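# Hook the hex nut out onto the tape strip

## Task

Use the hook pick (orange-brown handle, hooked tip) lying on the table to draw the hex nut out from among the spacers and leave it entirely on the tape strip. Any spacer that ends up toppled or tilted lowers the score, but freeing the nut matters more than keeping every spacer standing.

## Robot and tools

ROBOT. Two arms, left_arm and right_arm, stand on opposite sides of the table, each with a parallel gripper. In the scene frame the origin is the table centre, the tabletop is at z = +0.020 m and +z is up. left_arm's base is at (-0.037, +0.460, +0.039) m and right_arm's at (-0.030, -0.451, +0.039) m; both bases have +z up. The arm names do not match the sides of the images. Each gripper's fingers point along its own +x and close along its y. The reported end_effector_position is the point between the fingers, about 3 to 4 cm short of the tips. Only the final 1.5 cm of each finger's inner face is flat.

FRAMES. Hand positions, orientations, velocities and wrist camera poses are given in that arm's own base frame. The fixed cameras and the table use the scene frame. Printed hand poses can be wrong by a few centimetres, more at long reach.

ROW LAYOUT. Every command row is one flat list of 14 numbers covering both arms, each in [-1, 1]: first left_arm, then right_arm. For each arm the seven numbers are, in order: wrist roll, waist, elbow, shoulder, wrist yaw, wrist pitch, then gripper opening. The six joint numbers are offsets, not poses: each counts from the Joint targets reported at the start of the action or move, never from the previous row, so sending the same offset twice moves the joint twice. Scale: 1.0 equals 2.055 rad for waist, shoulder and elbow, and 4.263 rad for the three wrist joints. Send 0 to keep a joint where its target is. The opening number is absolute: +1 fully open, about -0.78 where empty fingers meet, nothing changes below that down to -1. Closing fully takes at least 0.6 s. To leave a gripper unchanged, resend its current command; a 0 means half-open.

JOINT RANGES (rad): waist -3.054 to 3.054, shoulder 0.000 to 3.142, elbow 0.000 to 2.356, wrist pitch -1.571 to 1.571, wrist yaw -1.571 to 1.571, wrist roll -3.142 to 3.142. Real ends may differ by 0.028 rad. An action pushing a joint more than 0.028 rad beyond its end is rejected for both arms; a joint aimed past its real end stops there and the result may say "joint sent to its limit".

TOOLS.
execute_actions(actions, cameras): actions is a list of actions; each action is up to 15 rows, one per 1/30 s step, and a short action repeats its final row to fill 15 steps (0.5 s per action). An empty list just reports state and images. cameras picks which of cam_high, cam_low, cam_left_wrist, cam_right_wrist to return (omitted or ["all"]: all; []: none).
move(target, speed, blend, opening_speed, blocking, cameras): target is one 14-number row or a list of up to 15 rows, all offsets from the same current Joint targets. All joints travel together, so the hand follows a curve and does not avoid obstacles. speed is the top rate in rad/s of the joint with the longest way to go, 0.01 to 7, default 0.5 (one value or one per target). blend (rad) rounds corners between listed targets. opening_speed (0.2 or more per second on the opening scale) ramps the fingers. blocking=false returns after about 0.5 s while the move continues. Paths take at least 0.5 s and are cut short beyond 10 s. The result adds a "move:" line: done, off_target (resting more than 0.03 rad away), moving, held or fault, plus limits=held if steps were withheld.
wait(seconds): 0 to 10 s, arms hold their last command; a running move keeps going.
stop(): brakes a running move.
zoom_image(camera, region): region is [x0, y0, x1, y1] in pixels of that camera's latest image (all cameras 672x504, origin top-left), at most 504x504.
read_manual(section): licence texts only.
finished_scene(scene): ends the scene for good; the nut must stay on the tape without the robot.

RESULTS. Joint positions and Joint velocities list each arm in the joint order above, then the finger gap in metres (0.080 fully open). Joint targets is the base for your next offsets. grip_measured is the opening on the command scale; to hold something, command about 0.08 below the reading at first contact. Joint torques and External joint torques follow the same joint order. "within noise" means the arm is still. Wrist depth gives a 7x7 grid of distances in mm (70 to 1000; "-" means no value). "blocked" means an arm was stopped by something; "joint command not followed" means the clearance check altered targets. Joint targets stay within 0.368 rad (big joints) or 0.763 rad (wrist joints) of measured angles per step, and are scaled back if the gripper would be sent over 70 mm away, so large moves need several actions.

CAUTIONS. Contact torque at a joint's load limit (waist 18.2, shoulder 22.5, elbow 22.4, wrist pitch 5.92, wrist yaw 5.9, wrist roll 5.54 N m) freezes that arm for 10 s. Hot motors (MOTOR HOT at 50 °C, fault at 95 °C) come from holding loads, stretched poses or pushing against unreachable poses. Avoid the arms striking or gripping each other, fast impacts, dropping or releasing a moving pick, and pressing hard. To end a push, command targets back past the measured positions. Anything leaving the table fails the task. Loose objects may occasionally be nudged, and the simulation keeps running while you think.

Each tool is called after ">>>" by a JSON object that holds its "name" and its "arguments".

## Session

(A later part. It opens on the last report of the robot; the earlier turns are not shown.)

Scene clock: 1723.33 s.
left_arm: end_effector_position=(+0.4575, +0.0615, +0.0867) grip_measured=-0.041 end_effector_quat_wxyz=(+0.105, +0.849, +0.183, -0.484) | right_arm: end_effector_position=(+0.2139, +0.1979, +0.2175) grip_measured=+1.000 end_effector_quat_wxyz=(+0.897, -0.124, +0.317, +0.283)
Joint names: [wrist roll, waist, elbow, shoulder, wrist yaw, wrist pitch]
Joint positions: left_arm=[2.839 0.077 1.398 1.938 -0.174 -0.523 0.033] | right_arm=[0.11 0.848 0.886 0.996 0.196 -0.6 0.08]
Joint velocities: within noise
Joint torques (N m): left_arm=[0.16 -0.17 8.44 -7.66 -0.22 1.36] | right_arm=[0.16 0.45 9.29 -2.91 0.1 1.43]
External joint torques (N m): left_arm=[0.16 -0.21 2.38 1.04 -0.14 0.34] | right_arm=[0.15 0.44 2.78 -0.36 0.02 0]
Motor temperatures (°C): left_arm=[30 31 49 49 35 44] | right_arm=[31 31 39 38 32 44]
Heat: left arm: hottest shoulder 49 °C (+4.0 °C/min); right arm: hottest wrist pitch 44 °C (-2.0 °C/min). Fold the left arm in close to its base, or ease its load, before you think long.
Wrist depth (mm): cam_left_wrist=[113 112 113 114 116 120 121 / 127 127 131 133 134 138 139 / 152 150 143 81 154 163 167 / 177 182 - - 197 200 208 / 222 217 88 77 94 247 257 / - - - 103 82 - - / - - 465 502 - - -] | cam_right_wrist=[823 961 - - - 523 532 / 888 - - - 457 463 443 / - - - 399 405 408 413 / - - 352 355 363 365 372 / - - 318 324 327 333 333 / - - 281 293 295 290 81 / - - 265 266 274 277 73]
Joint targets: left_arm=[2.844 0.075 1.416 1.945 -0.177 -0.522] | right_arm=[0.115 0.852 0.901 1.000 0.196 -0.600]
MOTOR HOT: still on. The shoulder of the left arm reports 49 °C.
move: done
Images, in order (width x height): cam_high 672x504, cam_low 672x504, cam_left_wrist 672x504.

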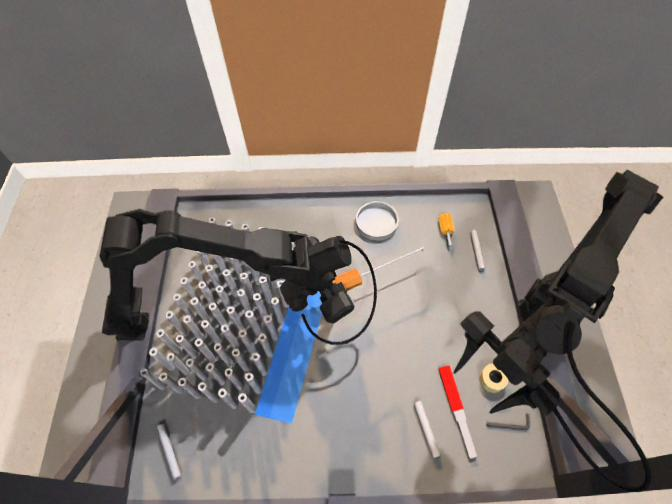

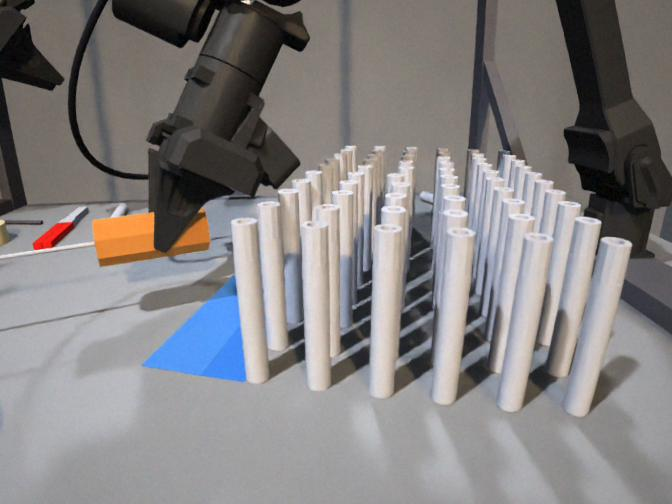

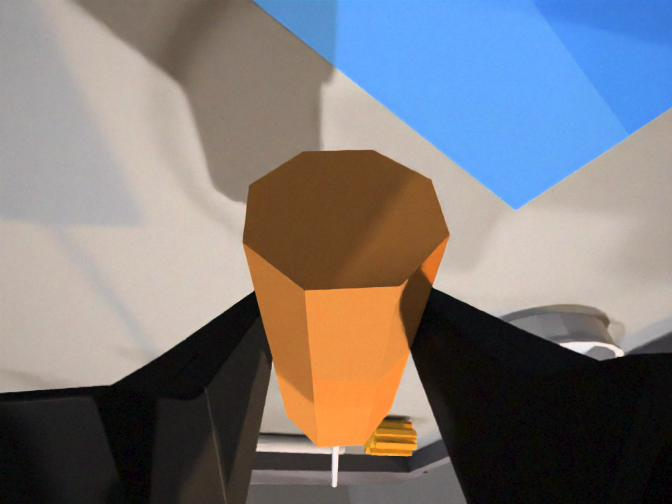

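>>> {"name": "move", "arguments": {"target": [0, 0, -0.05679, 0.03007, 0, 0.03577, -0.15, 0,0,0,0,0,0,1], "speed": 0.12, "cameras": ["cam_low", "cam_high"]}}

>>> {"name": "zoom_image", "arguments": {"camera": "cam_low", "region": [0, 180, 280, 360]}}

Scene clock: 1738.87 s.
left_arm: end_effector_position=(+0.4579, +0.0616, +0.0451) grip_measured=-0.041 end_effector_quat_wxyz=(+0.105, +0.849, +0.183, -0.484) | right_arm: end_effector_position=(+0.2139, +0.1979, +0.2175) grip_measured=+1.000 end_effector_quat_wxyz=(+0.897, -0.124, +0.317, +0.283)
Joint names: [wrist roll, waist, elbow, shoulder, wrist yaw, wrist pitch]
Joint positions: left_arm=[2.839 0.077 1.307 1.998 -0.174 -0.373 0.033] | right_arm=[0.11 0.848 0.886 0.996 0.196 -0.6 0.08]
Joint velocities: within noise
Joint torques (N m): left_arm=[0.16 -0.16 5.05 -7.58 -0.22 1.58] | right_arm=[0.15 0.44 9.29 -2.9 0.09 1.44]
External joint torques (N m): left_arm=[0.16 -0.05 -0.73 1.29 -0.15 0.57] | right_arm=[0.15 0.43 2.8 -0.36 0.01 0.02]
Motor temperatures (°C): left_arm=[30 31 47 47 35 43] | right_arm=[31 31 39 37 32 44]
Heat: left arm: hottest shoulder 47 °C (+1.0 °C/min); right arm: hottest wrist pitch 44 °C (-2.0 °C/min).
Wrist depth (mm): cam_left_wrist=[- 75 - 79 78 - 78 / - 86 86 87 86 91 94 / - 100 97 81 97 108 110 / 118 123 - - 125 132 135 / 154 145 92 77 94 165 177 / - - 94 103 82 - - / - - 352 356 - - -] | cam_right_wrist=[812 976 - - - 524 531 / 888 - - - 453 462 440 / - - - 397 401 407 411 / - - 352 355 359 366 372 / - - 319 323 326 333 333 / - - 281 295 296 289 81 / - - 266 266 275 277 73]
Joint targets: left_arm=[2.844 0.075 1.299 2.007 -0.177 -0.369] | right_arm=[0.115 0.852 0.901 1.000 0.196 -0.600]
MOTOR HOT: cleared for the motors of the left arm.
move: done
Images, in order (width x height): cam_high 672x504, cam_low 672x504.

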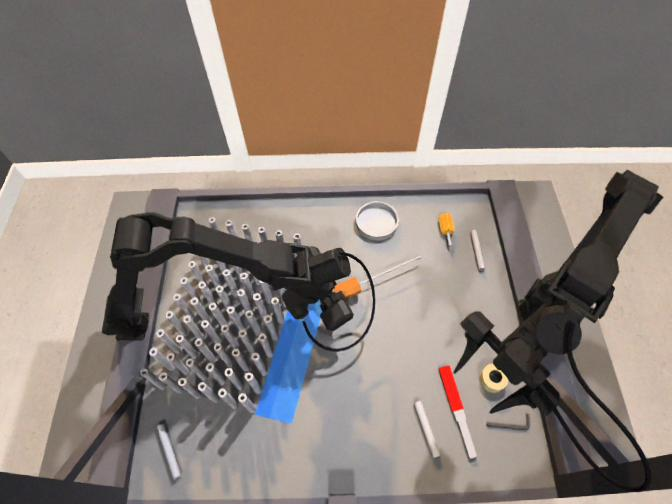

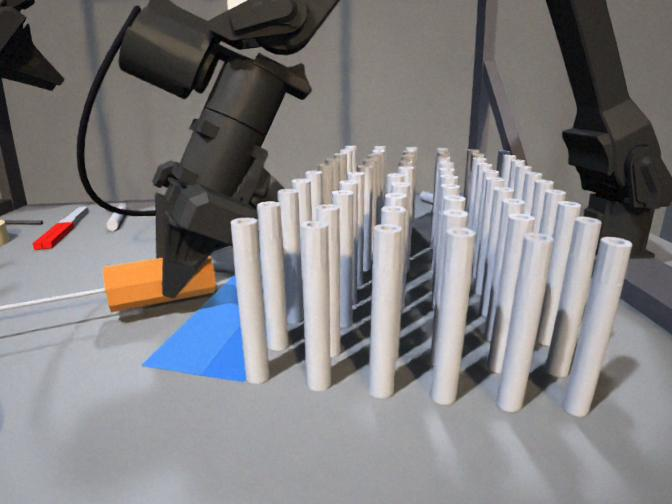

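Scaled by 1.800 from the camera's 672x504 image, which has a finer 960x720 frame.

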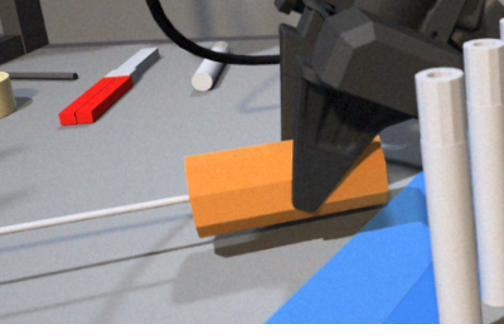

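>>> {"name": "move", "arguments": {"target": [0, 0, -0.00946, 0.00644, 0, 0.00767, -0.15, 0,0,0,0,0,0,1], "speed": 0.06, "cameras": ["cam_low"]}}

>>> {"name": "zoom_image", "arguments": {"camera": "cam_low", "region": [0, 200, 280, 380]}}

Scene clock: 1742.70 s.
left_arm: end_effector_position=(+0.4575, +0.0615, +0.0368) grip_measured=-0.041 end_effector_quat_wxyz=(+0.105, +0.849, +0.183, -0.484) | right_arm: end_effector_position=(+0.2139, +0.1979, +0.2175) grip_measured=+1.000 end_effector_quat_wxyz=(+0.897, -0.124, +0.317, +0.283)
Joint names: [wrist roll, waist, elbow, shoulder, wrist yaw, wrist pitch]
Joint positions: left_arm=[2.839 0.077 1.288 2.01 -0.174 -0.34 0.033] | right_arm=[0.11 0.848 0.886 0.996 0.196 -0.6 0.08]
Joint velocities: within noise
Joint torques (N m): left_arm=[0.15 -0.14 4.96 -7.44 -0.22 1.59] | right_arm=[0.16 0.46 9.31 -2.93 0.1 1.44]
External joint torques (N m): left_arm=[0.15 -0.14 -0.72 1.41 -0.14 0.58] | right_arm=[0.16 0.45 2.76 -0.33 0.03 0.01]
Motor temperatures (°C): left_arm=[30 31 46 48 35 43] | right_arm=[31 31 40 37 32 44]
Heat: left arm: hottest shoulder 48 °C (+0.0 °C/min); right arm: hottest wrist pitch 44 °C (-1.0 °C/min).
Wrist depth (mm): cam_left_wrist=[- - - - - - 73 / - 74 79 75 - - 80 / - 91 85 81 90 99 102 / 106 107 - - 117 118 121 / 133 129 92 78 94 147 159 / - - - 103 82 - - / - - 313 339 - - -] | cam_right_wrist=[828 981 - - - 527 536 / 893 - - - 453 464 443 / - - - 394 402 407 413 / - - 352 358 358 367 370 / - - 318 322 325 334 333 / - - 282 295 294 291 81 / - - 265 265 276 276 73]
Joint targets: left_arm=[2.844 0.075 1.280 2.021 -0.177 -0.336] | right_arm=[0.115 0.851 0.901 1.000 0.196 -0.600]
move: done
Images, in order (width x height): cam_low 672x504.

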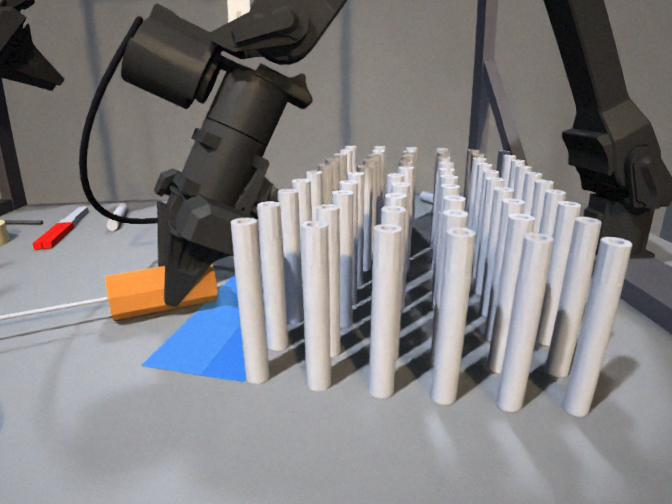

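Scaled by 1.800 from the camera's 672x504 image, which has a finer 960x720 frame.

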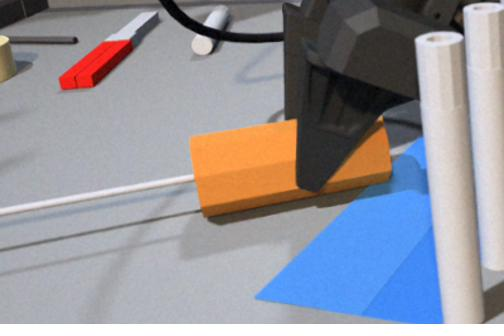

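>>> {"name": "move", "arguments": {"target": [[0, 0, 0.0221, 0, 0, 0, -0.15, 0,0,0,0,0,0,1], [0, 0, 0.08175, 0.03718, 0, -0.01689, -0.15, 0,0,0,0,0,0,1]], "speed": 0.12, "cameras": ["cam_low", "cam_high"]}}

>>> {"name": "zoom_image", "arguments": {"camera": "cam_low", "region": [0, 200, 280, 380]}}

Scene clock: 1759.53 s.
left_arm: end_effector_position=(+0.4818, +0.0634, +0.0426) grip_measured=-0.041 end_effector_quat_wxyz=(+0.105, +0.849, +0.183, -0.485) | right_arm: end_effector_position=(+0.2139, +0.1979, +0.2175) grip_measured=+1.000 end_effector_quat_wxyz=(+0.897, -0.124, +0.317, +0.283)
Joint names: [wrist roll, waist, elbow, shoulder, wrist yaw, wrist pitch]
Joint positions: left_arm=[2.839 0.077 1.429 2.085 -0.174 -0.409 0.033] | right_arm=[0.11 0.848 0.886 0.996 0.196 -0.6 0.08]
Joint velocities: within noise
Joint torques (N m): left_arm=[0.15 -0.13 8.12 -8 -0.22 1.35] | right_arm=[0.15 0.45 9.27 -2.91 0.1 1.44]
External joint torques (N m): left_arm=[0.15 -0.2 2.36 1.44 -0.13 0.37] | right_arm=[0.15 0.47 2.77 -0.34 0.01 0.02]
Motor temperatures (°C): left_arm=[30 31 45 49 35 43] | right_arm=[31 31 40 36 32 44]
Heat: left arm: hottest shoulder 49 °C (-4.0 °C/min); right arm: hottest wrist pitch 44 °C (-1.0 °C/min).
Wrist depth (mm): cam_left_wrist=[- 72 73 74 74 77 77 / - 80 84 87 85 - 90 / - 95 91 81 94 106 105 / 116 115 - - 120 127 129 / 147 138 92 77 94 156 170 / - - - 103 82 - - / - - 328 337 - - -] | cam_right_wrist=[822 973 - - - 526 532 / 878 - - - 453 461 442 / - - - 396 402 408 414 / - - 351 355 359 368 372 / - - 318 321 326 333 334 / - - 281 295 295 289 81 / - - 267 267 274 276 73]
Joint targets: left_arm=[2.844 0.075 1.447 2.097 -0.177 -0.408] | right_arm=[0.115 0.851 0.901 1.000 0.196 -0.600]
move: done
Images, in order (width x height): cam_high 672x504, cam_low 672x504.

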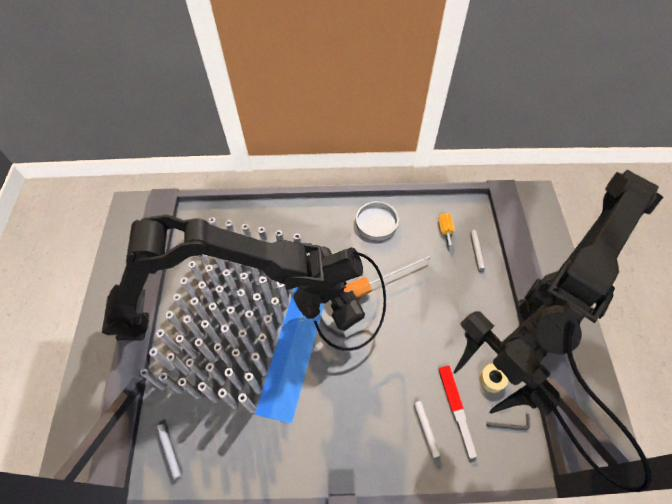

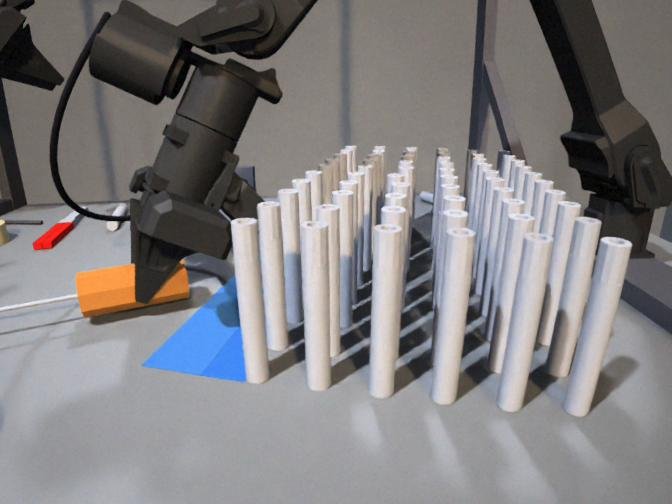

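Scaled by 1.800 from the camera's 672x504 image, which has a finer 960x720 frame.

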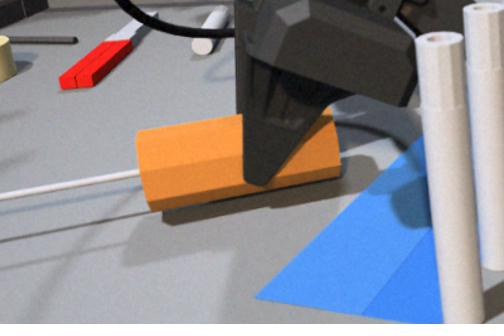

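>>> {"name": "move", "arguments": {"target": [0, 0, -0.01786, 0.00457, 0, 0.00483, -0.15, 0,0,0,0,0,0,1], "speed": 0.06, "cameras": ["cam_low"]}}

>>> {"name": "zoom_image", "arguments": {"camera": "cam_low", "region": [0, 200, 280, 380]}}

Scene clock: 1765.43 s.
left_arm: end_effector_position=(+0.4817, +0.0634, +0.0365) grip_measured=-0.041 end_effector_quat_wxyz=(+0.105, +0.848, +0.183, -0.486) | right_arm: end_effector_position=(+0.2139, +0.1979, +0.2175) grip_measured=+1.000 end_effector_quat_wxyz=(+0.897, -0.124, +0.317, +0.283)
Joint names: [wrist roll, waist, elbow, shoulder, wrist yaw, wrist pitch]
Joint positions: left_arm=[2.839 0.077 1.419 2.095 -0.174 -0.391 0.033] | right_arm=[0.11 0.848 0.886 0.996 0.196 -0.6 0.08]
Joint velocities: within noise
Joint torques (N m): left_arm=[0.16 -0.17 5.02 -8.05 -0.21 1.55] | right_arm=[0.16 0.45 9.29 -2.89 0.1 1.43]
External joint torques (N m): left_arm=[0.16 -0.16 -0.88 1.59 -0.13 0.51] | right_arm=[0.15 0.44 2.83 -0.34 0.02 0.02]
Motor temperatures (°C): left_arm=[30 31 45 48 35 43] | right_arm=[31 31 40 36 32 44]
Heat: left arm: hottest shoulder 48 °C (-5.0 °C/min); right arm: hottest wrist pitch 44 °C (-1.0 °C/min).
Wrist depth (mm): cam_left_wrist=[- - - - - - 72 / - - 76 79 78 77 81 / - 89 83 81 78 98 101 / - 105 106 - 114 117 119 / 130 125 92 77 94 143 151 / - - 94 103 82 - - / - - 298 315 - - -] | cam_right_wrist=[818 987 - - - 525 528 / 892 - - - 454 465 442 / - - - 396 403 409 412 / - - 351 355 359 366 371 / - - 319 322 328 333 333 / - - 282 294 295 289 81 / - - 265 267 275 276 73]
Joint targets: left_arm=[2.844 0.075 1.411 2.106 -0.177 -0.387] | right_arm=[0.115 0.851 0.901 1.000 0.196 -0.600]
move: done
Images, in order (width x height): cam_low 672x504.

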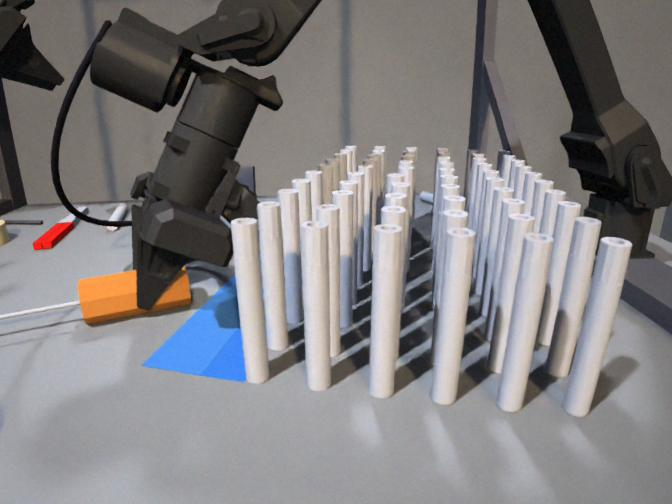

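Scaled by 1.800 from the camera's 672x504 image, which has a finer 960x720 frame.

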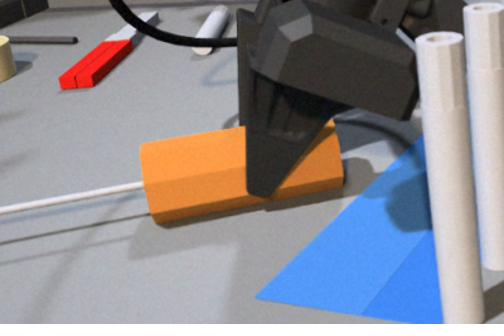

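>>> {"name": "move", "arguments": {"target": [0, 0, -0.0027, 0.0023, 0, 0.0024, -0.15, 0,0,0,0,0,0,1], "speed": 0.05, "cameras": ["cam_low"]}}

>>> {"name": "zoom_image", "arguments": {"camera": "cam_low", "region": [0, 200, 280, 380]}}

Scene clock: 1770.13 s.
left_arm: end_effector_position=(+0.4824, +0.0635, +0.0361) grip_measured=-0.041 end_effector_quat_wxyz=(+0.105, +0.850, +0.183, -0.483) | right_arm: end_effector_position=(+0.2139, +0.1979, +0.2175) grip_measured=+1.000 end_effector_quat_wxyz=(+0.897, -0.124, +0.317, +0.283)
Joint names: [wrist roll, waist, elbow, shoulder, wrist yaw, wrist pitch]
Joint positions: left_arm=[2.839 0.077 1.415 2.096 -0.174 -0.381 0.033] | right_arm=[0.11 0.848 0.886 0.996 0.196 -0.6 0.08]
Joint velocities: within noise
Joint torques (N m): left_arm=[0.17 -0.18 4.8 -7.64 -0.2 1.58] | right_arm=[0.16 0.44 9.27 -2.92 0.09 1.44]
External joint torques (N m): left_arm=[0.17 -0.19 -1.04 1.93 -0.12 0.56] | right_arm=[0.16 0.42 2.72 -0.34 0.01 0]
Motor temperatures (°C): left_arm=[30 31 45 48 35 43] | right_arm=[31 31 40 36 32 44]
Heat: left arm: hottest shoulder 48 °C (-4.1 °C/min); right arm: hottest wrist pitch 44 °C (-1.0 °C/min).
Wrist depth (mm): cam_left_wrist=[- - - - - - 73 / - - 76 79 78 77 80 / - 89 83 81 78 99 103 / - 105 107 - 114 117 119 / 136 127 92 77 93 144 151 / - - 94 104 82 - - / - - 306 326 - - -] | cam_right_wrist=[809 968 - - - 523 531 / 896 - - - 458 463 442 / - - - 395 402 408 411 / - - 353 354 361 367 371 / - - 320 321 326 333 333 / - - 280 294 294 291 81 / - - 266 266 274 276 73]
Joint targets: left_arm=[2.844 0.075 1.405 2.111 -0.177 -0.377] | right_arm=[0.115 0.851 0.901 1.000 0.196 -0.600]
move: done
Images, in order (width x height): cam_low 672x504.

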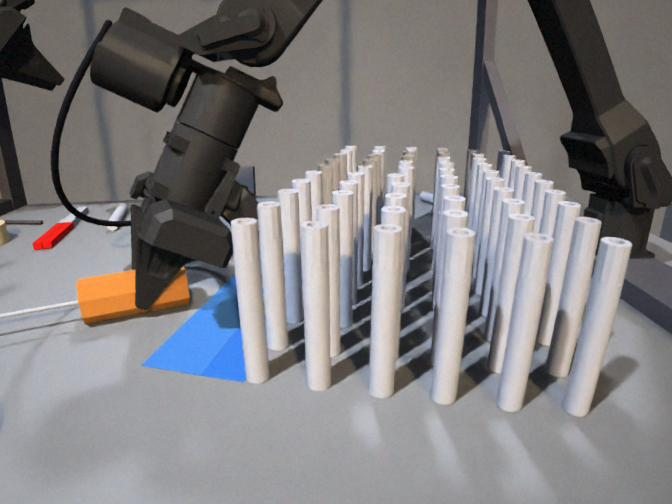

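Scaled by 1.800 from the camera's 672x504 image, which has a finer 960x720 frame.

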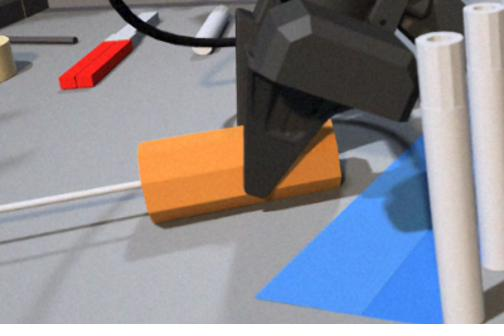

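>>> {"name": "move", "arguments": {"target": [[0, 0, 0.0027, -0.0022, 0, -0.0024, -0.15, 0,0,0,0,0,0,1], [0, 0, 0.0027, -0.0022, 0, -0.0024, 0.3, 0,0,0,0,0,0,1]], "speed": 0.05, "opening_speed": 0.6, "cameras": ["cam_low", "cam_left_wrist"]}}

>>> {"name": "zoom_image", "arguments": {"camera": "cam_low", "region": [0, 200, 280, 380]}}

Scene clock: 1778.17 s.
left_arm: end_effector_position=(+0.4812, +0.0635, +0.0355) grip_measured=+0.297 end_effector_quat_wxyz=(+0.104, +0.848, +0.184, -0.486) | right_arm: end_effector_position=(+0.2139, +0.1979, +0.2175) grip_measured=+1.000 end_effector_quat_wxyz=(+0.897, -0.124, +0.317, +0.283)
Joint names: [wrist roll, waist, elbow, shoulder, wrist yaw, wrist pitch]
Joint positions: left_arm=[2.839 0.077 1.415 2.096 -0.175 -0.387 0.048] | right_arm=[0.11 0.848 0.886 0.996 0.196 -0.6 0.08]
Joint velocities: within noise
Joint torques (N m): left_arm=[0.15 -0.15 5.42 -8.05 -0.18 1.22] | right_arm=[0.16 0.47 9.29 -2.91 0.1 1.44]
External joint torques (N m): left_arm=[0.15 -0.21 -0.47 1.6 -0.1 0.19] | right_arm=[0.15 0.45 2.77 -0.35 0.02 0.01]
Motor temperatures (°C): left_arm=[30 31 44 47 35 43] | right_arm=[31 31 40 36 32 44]
Heat: left arm: hottest shoulder 47 °C (-3.0 °C/min); right arm: hottest wrist pitch 44 °C (-1.0 °C/min).
Wrist depth (mm): cam_left_wrist=[- - - - - - 72 / - - 75 79 77 77 80 / - 89 82 81 78 97 102 / - 104 105 - 109 116 118 / 122 123 94 76 94 142 149 / - - 94 98 108 - - / - - 294 321 333 - -] | cam_right_wrist=[831 959 - - - 522 530 / 884 - - - 458 461 446 / - - - 398 400 410 412 / - - 350 356 359 366 371 / - - 319 322 327 332 335 / - - 282 294 294 290 81 / - - 265 268 274 275 73]
Joint targets: left_arm=[2.844 0.075 1.411 2.106 -0.177 -0.388] | right_arm=[0.115 0.851 0.901 1.000 0.196 -0.600]
move: done
Images, in order (width x height): cam_low 672x504, cam_left_wrist 672x504.

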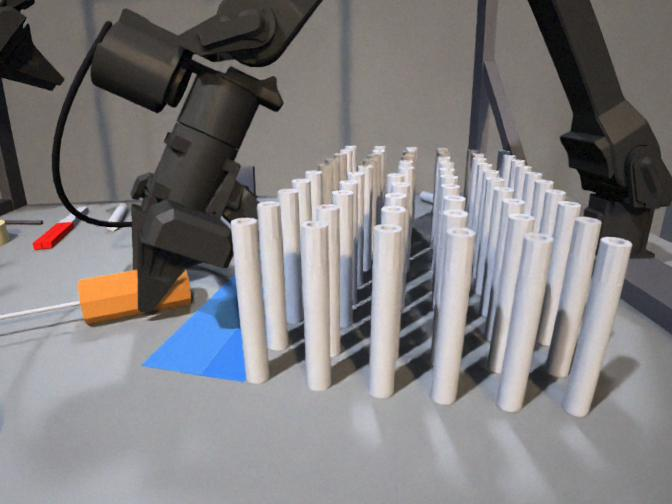

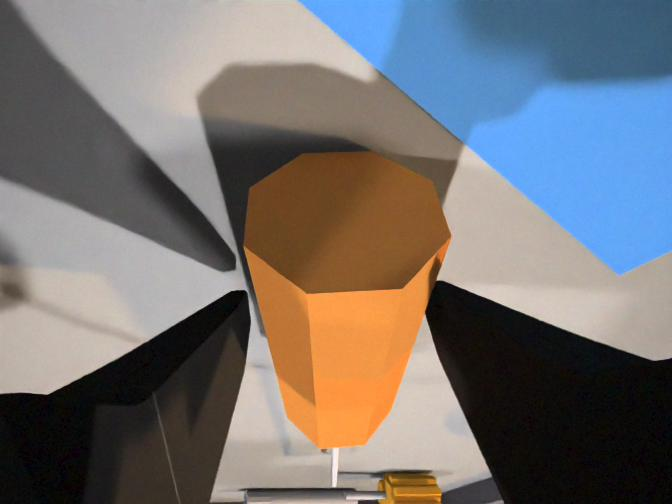

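Scaled by 1.800 from the camera's 672x504 image, which has a finer 960x720 frame.

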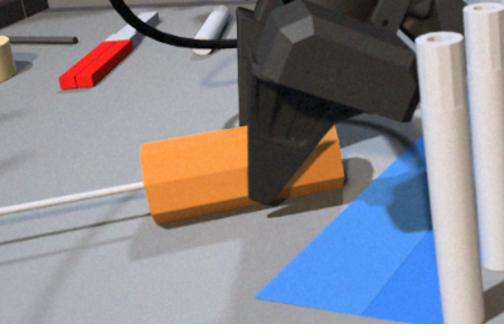

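>>> {"name": "move", "arguments": {"target": [[0, 0, 0, 0, 0, 0, 1, 0,0,0,0,0,0,1], [-0.01002, -0.02331, -0.0128, -0.13309, -0.00547, -0.05233, 1, 0,0,0,0,0,0,1], [-0.01002, -0.02331, 0.22973, -0.1256, -0.00547, -0.16563, 1, 0,0,0,0,0,0,1], [-0.0103, -0.0219, 0.04331, -0.44088, -0.0054, -0.14356, 1, 0,0,0,0,0,0,1]], "speed": [0.2, 0.15, 0.4, 0.5], "blend": [0, 0.01, 0.05, 0], "opening_speed": 1.0}}

>>> {"name": "zoom_image", "arguments": {"camera": "cam_high", "region": [180, 200, 440, 430]}}

Scene clock: 1797.40 s.
left_arm: end_effector_position=(+0.3057, +0.0385, +0.3421) grip_measured=+0.987 end_effector_quat_wxyz=(+0.127, +0.925, +0.162, -0.319) | right_arm: end_effector_position=(+0.2139, +0.1979, +0.2175) grip_measured=+1.000 end_effector_quat_wxyz=(+0.897, -0.124, +0.317, +0.283)
Joint names: [wrist roll, waist, elbow, shoulder, wrist yaw, wrist pitch]
Joint positions: left_arm=[2.806 0.029 1.51 1.207 -0.198 -1.002 0.079] | right_arm=[0.11 0.848 0.886 0.996 0.196 -0.6 0.08]
Joint velocities: within noise
Joint torques (N m): left_arm=[-0.22 0.12 5.07 -3.73 -0.15 1.97] | right_arm=[0.16 0.46 9.29 -2.91 0.09 1.43]
External joint torques (N m): left_arm=[-0.21 0.13 -0.81 -0.5 -0.09 0.56] | right_arm=[0.15 0.47 2.81 -0.38 0.01 0.01]
Motor temperatures (°C): left_arm=[30 31 43 48 35 42] | right_arm=[31 31 40 36 32 44]
Heat: left arm: hottest shoulder 48 °C (+1.0 °C/min); right arm: hottest wrist pitch 44 °C (+0.0 °C/min).
Wrist depth (mm): cam_left_wrist=[446 437 431 404 413 407 389 / 569 549 540 528 509 497 - / 774 675 690 679 691 - - / 394 - - - - - - / 442 86 - - - 106 - / - 86 - - - - - / - - - - - - -] | cam_right_wrist=[816 966 - - - 521 528 / 890 - - - 452 465 443 / - - - 396 403 405 410 / - - 350 357 360 368 371 / - - 319 320 325 334 335 / - - 282 294 295 289 81 / - - 266 266 274 276 73]
Joint targets: left_arm=[2.800 0.030 1.500 1.200 -0.200 -1.000] | right_arm=[0.115 0.851 0.901 1.000 0.196 -0.600]
move: done

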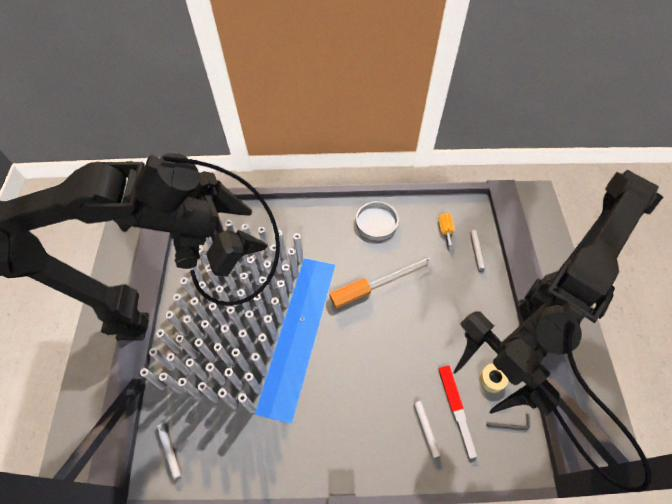

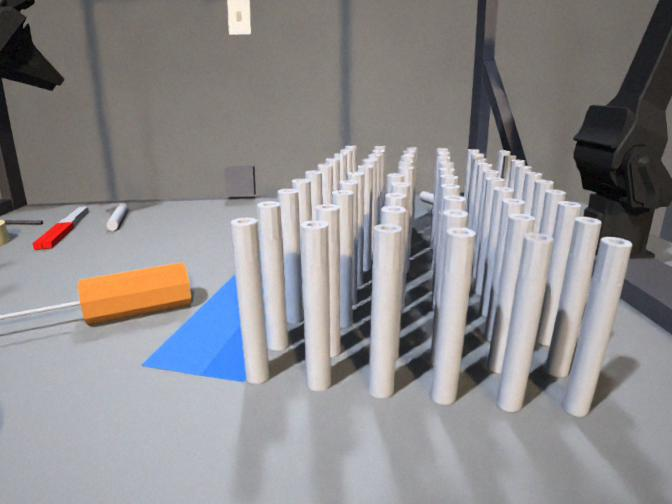

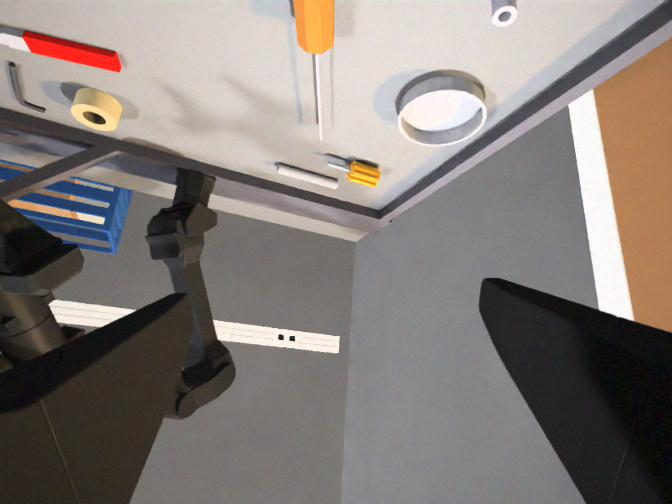

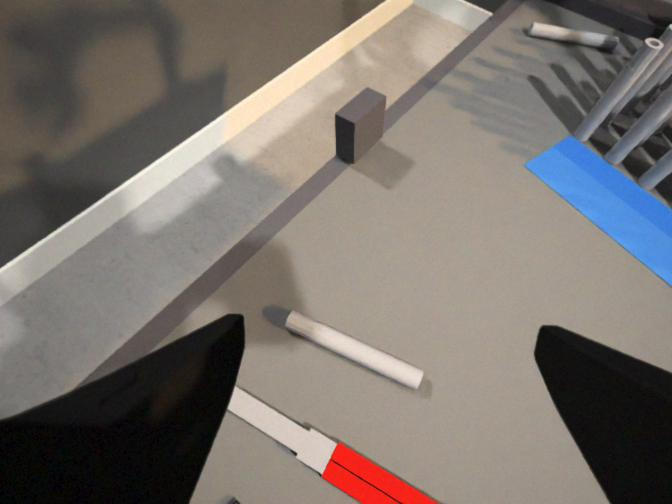

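Scaled by 1.938 from the camera's 672x504 image, which has a finer 960x720 frame.

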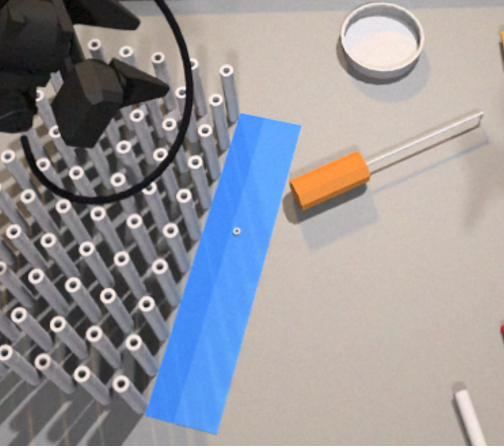

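>>> {"name": "finished_scene", "arguments": {}}

The scene is finished: the task was done.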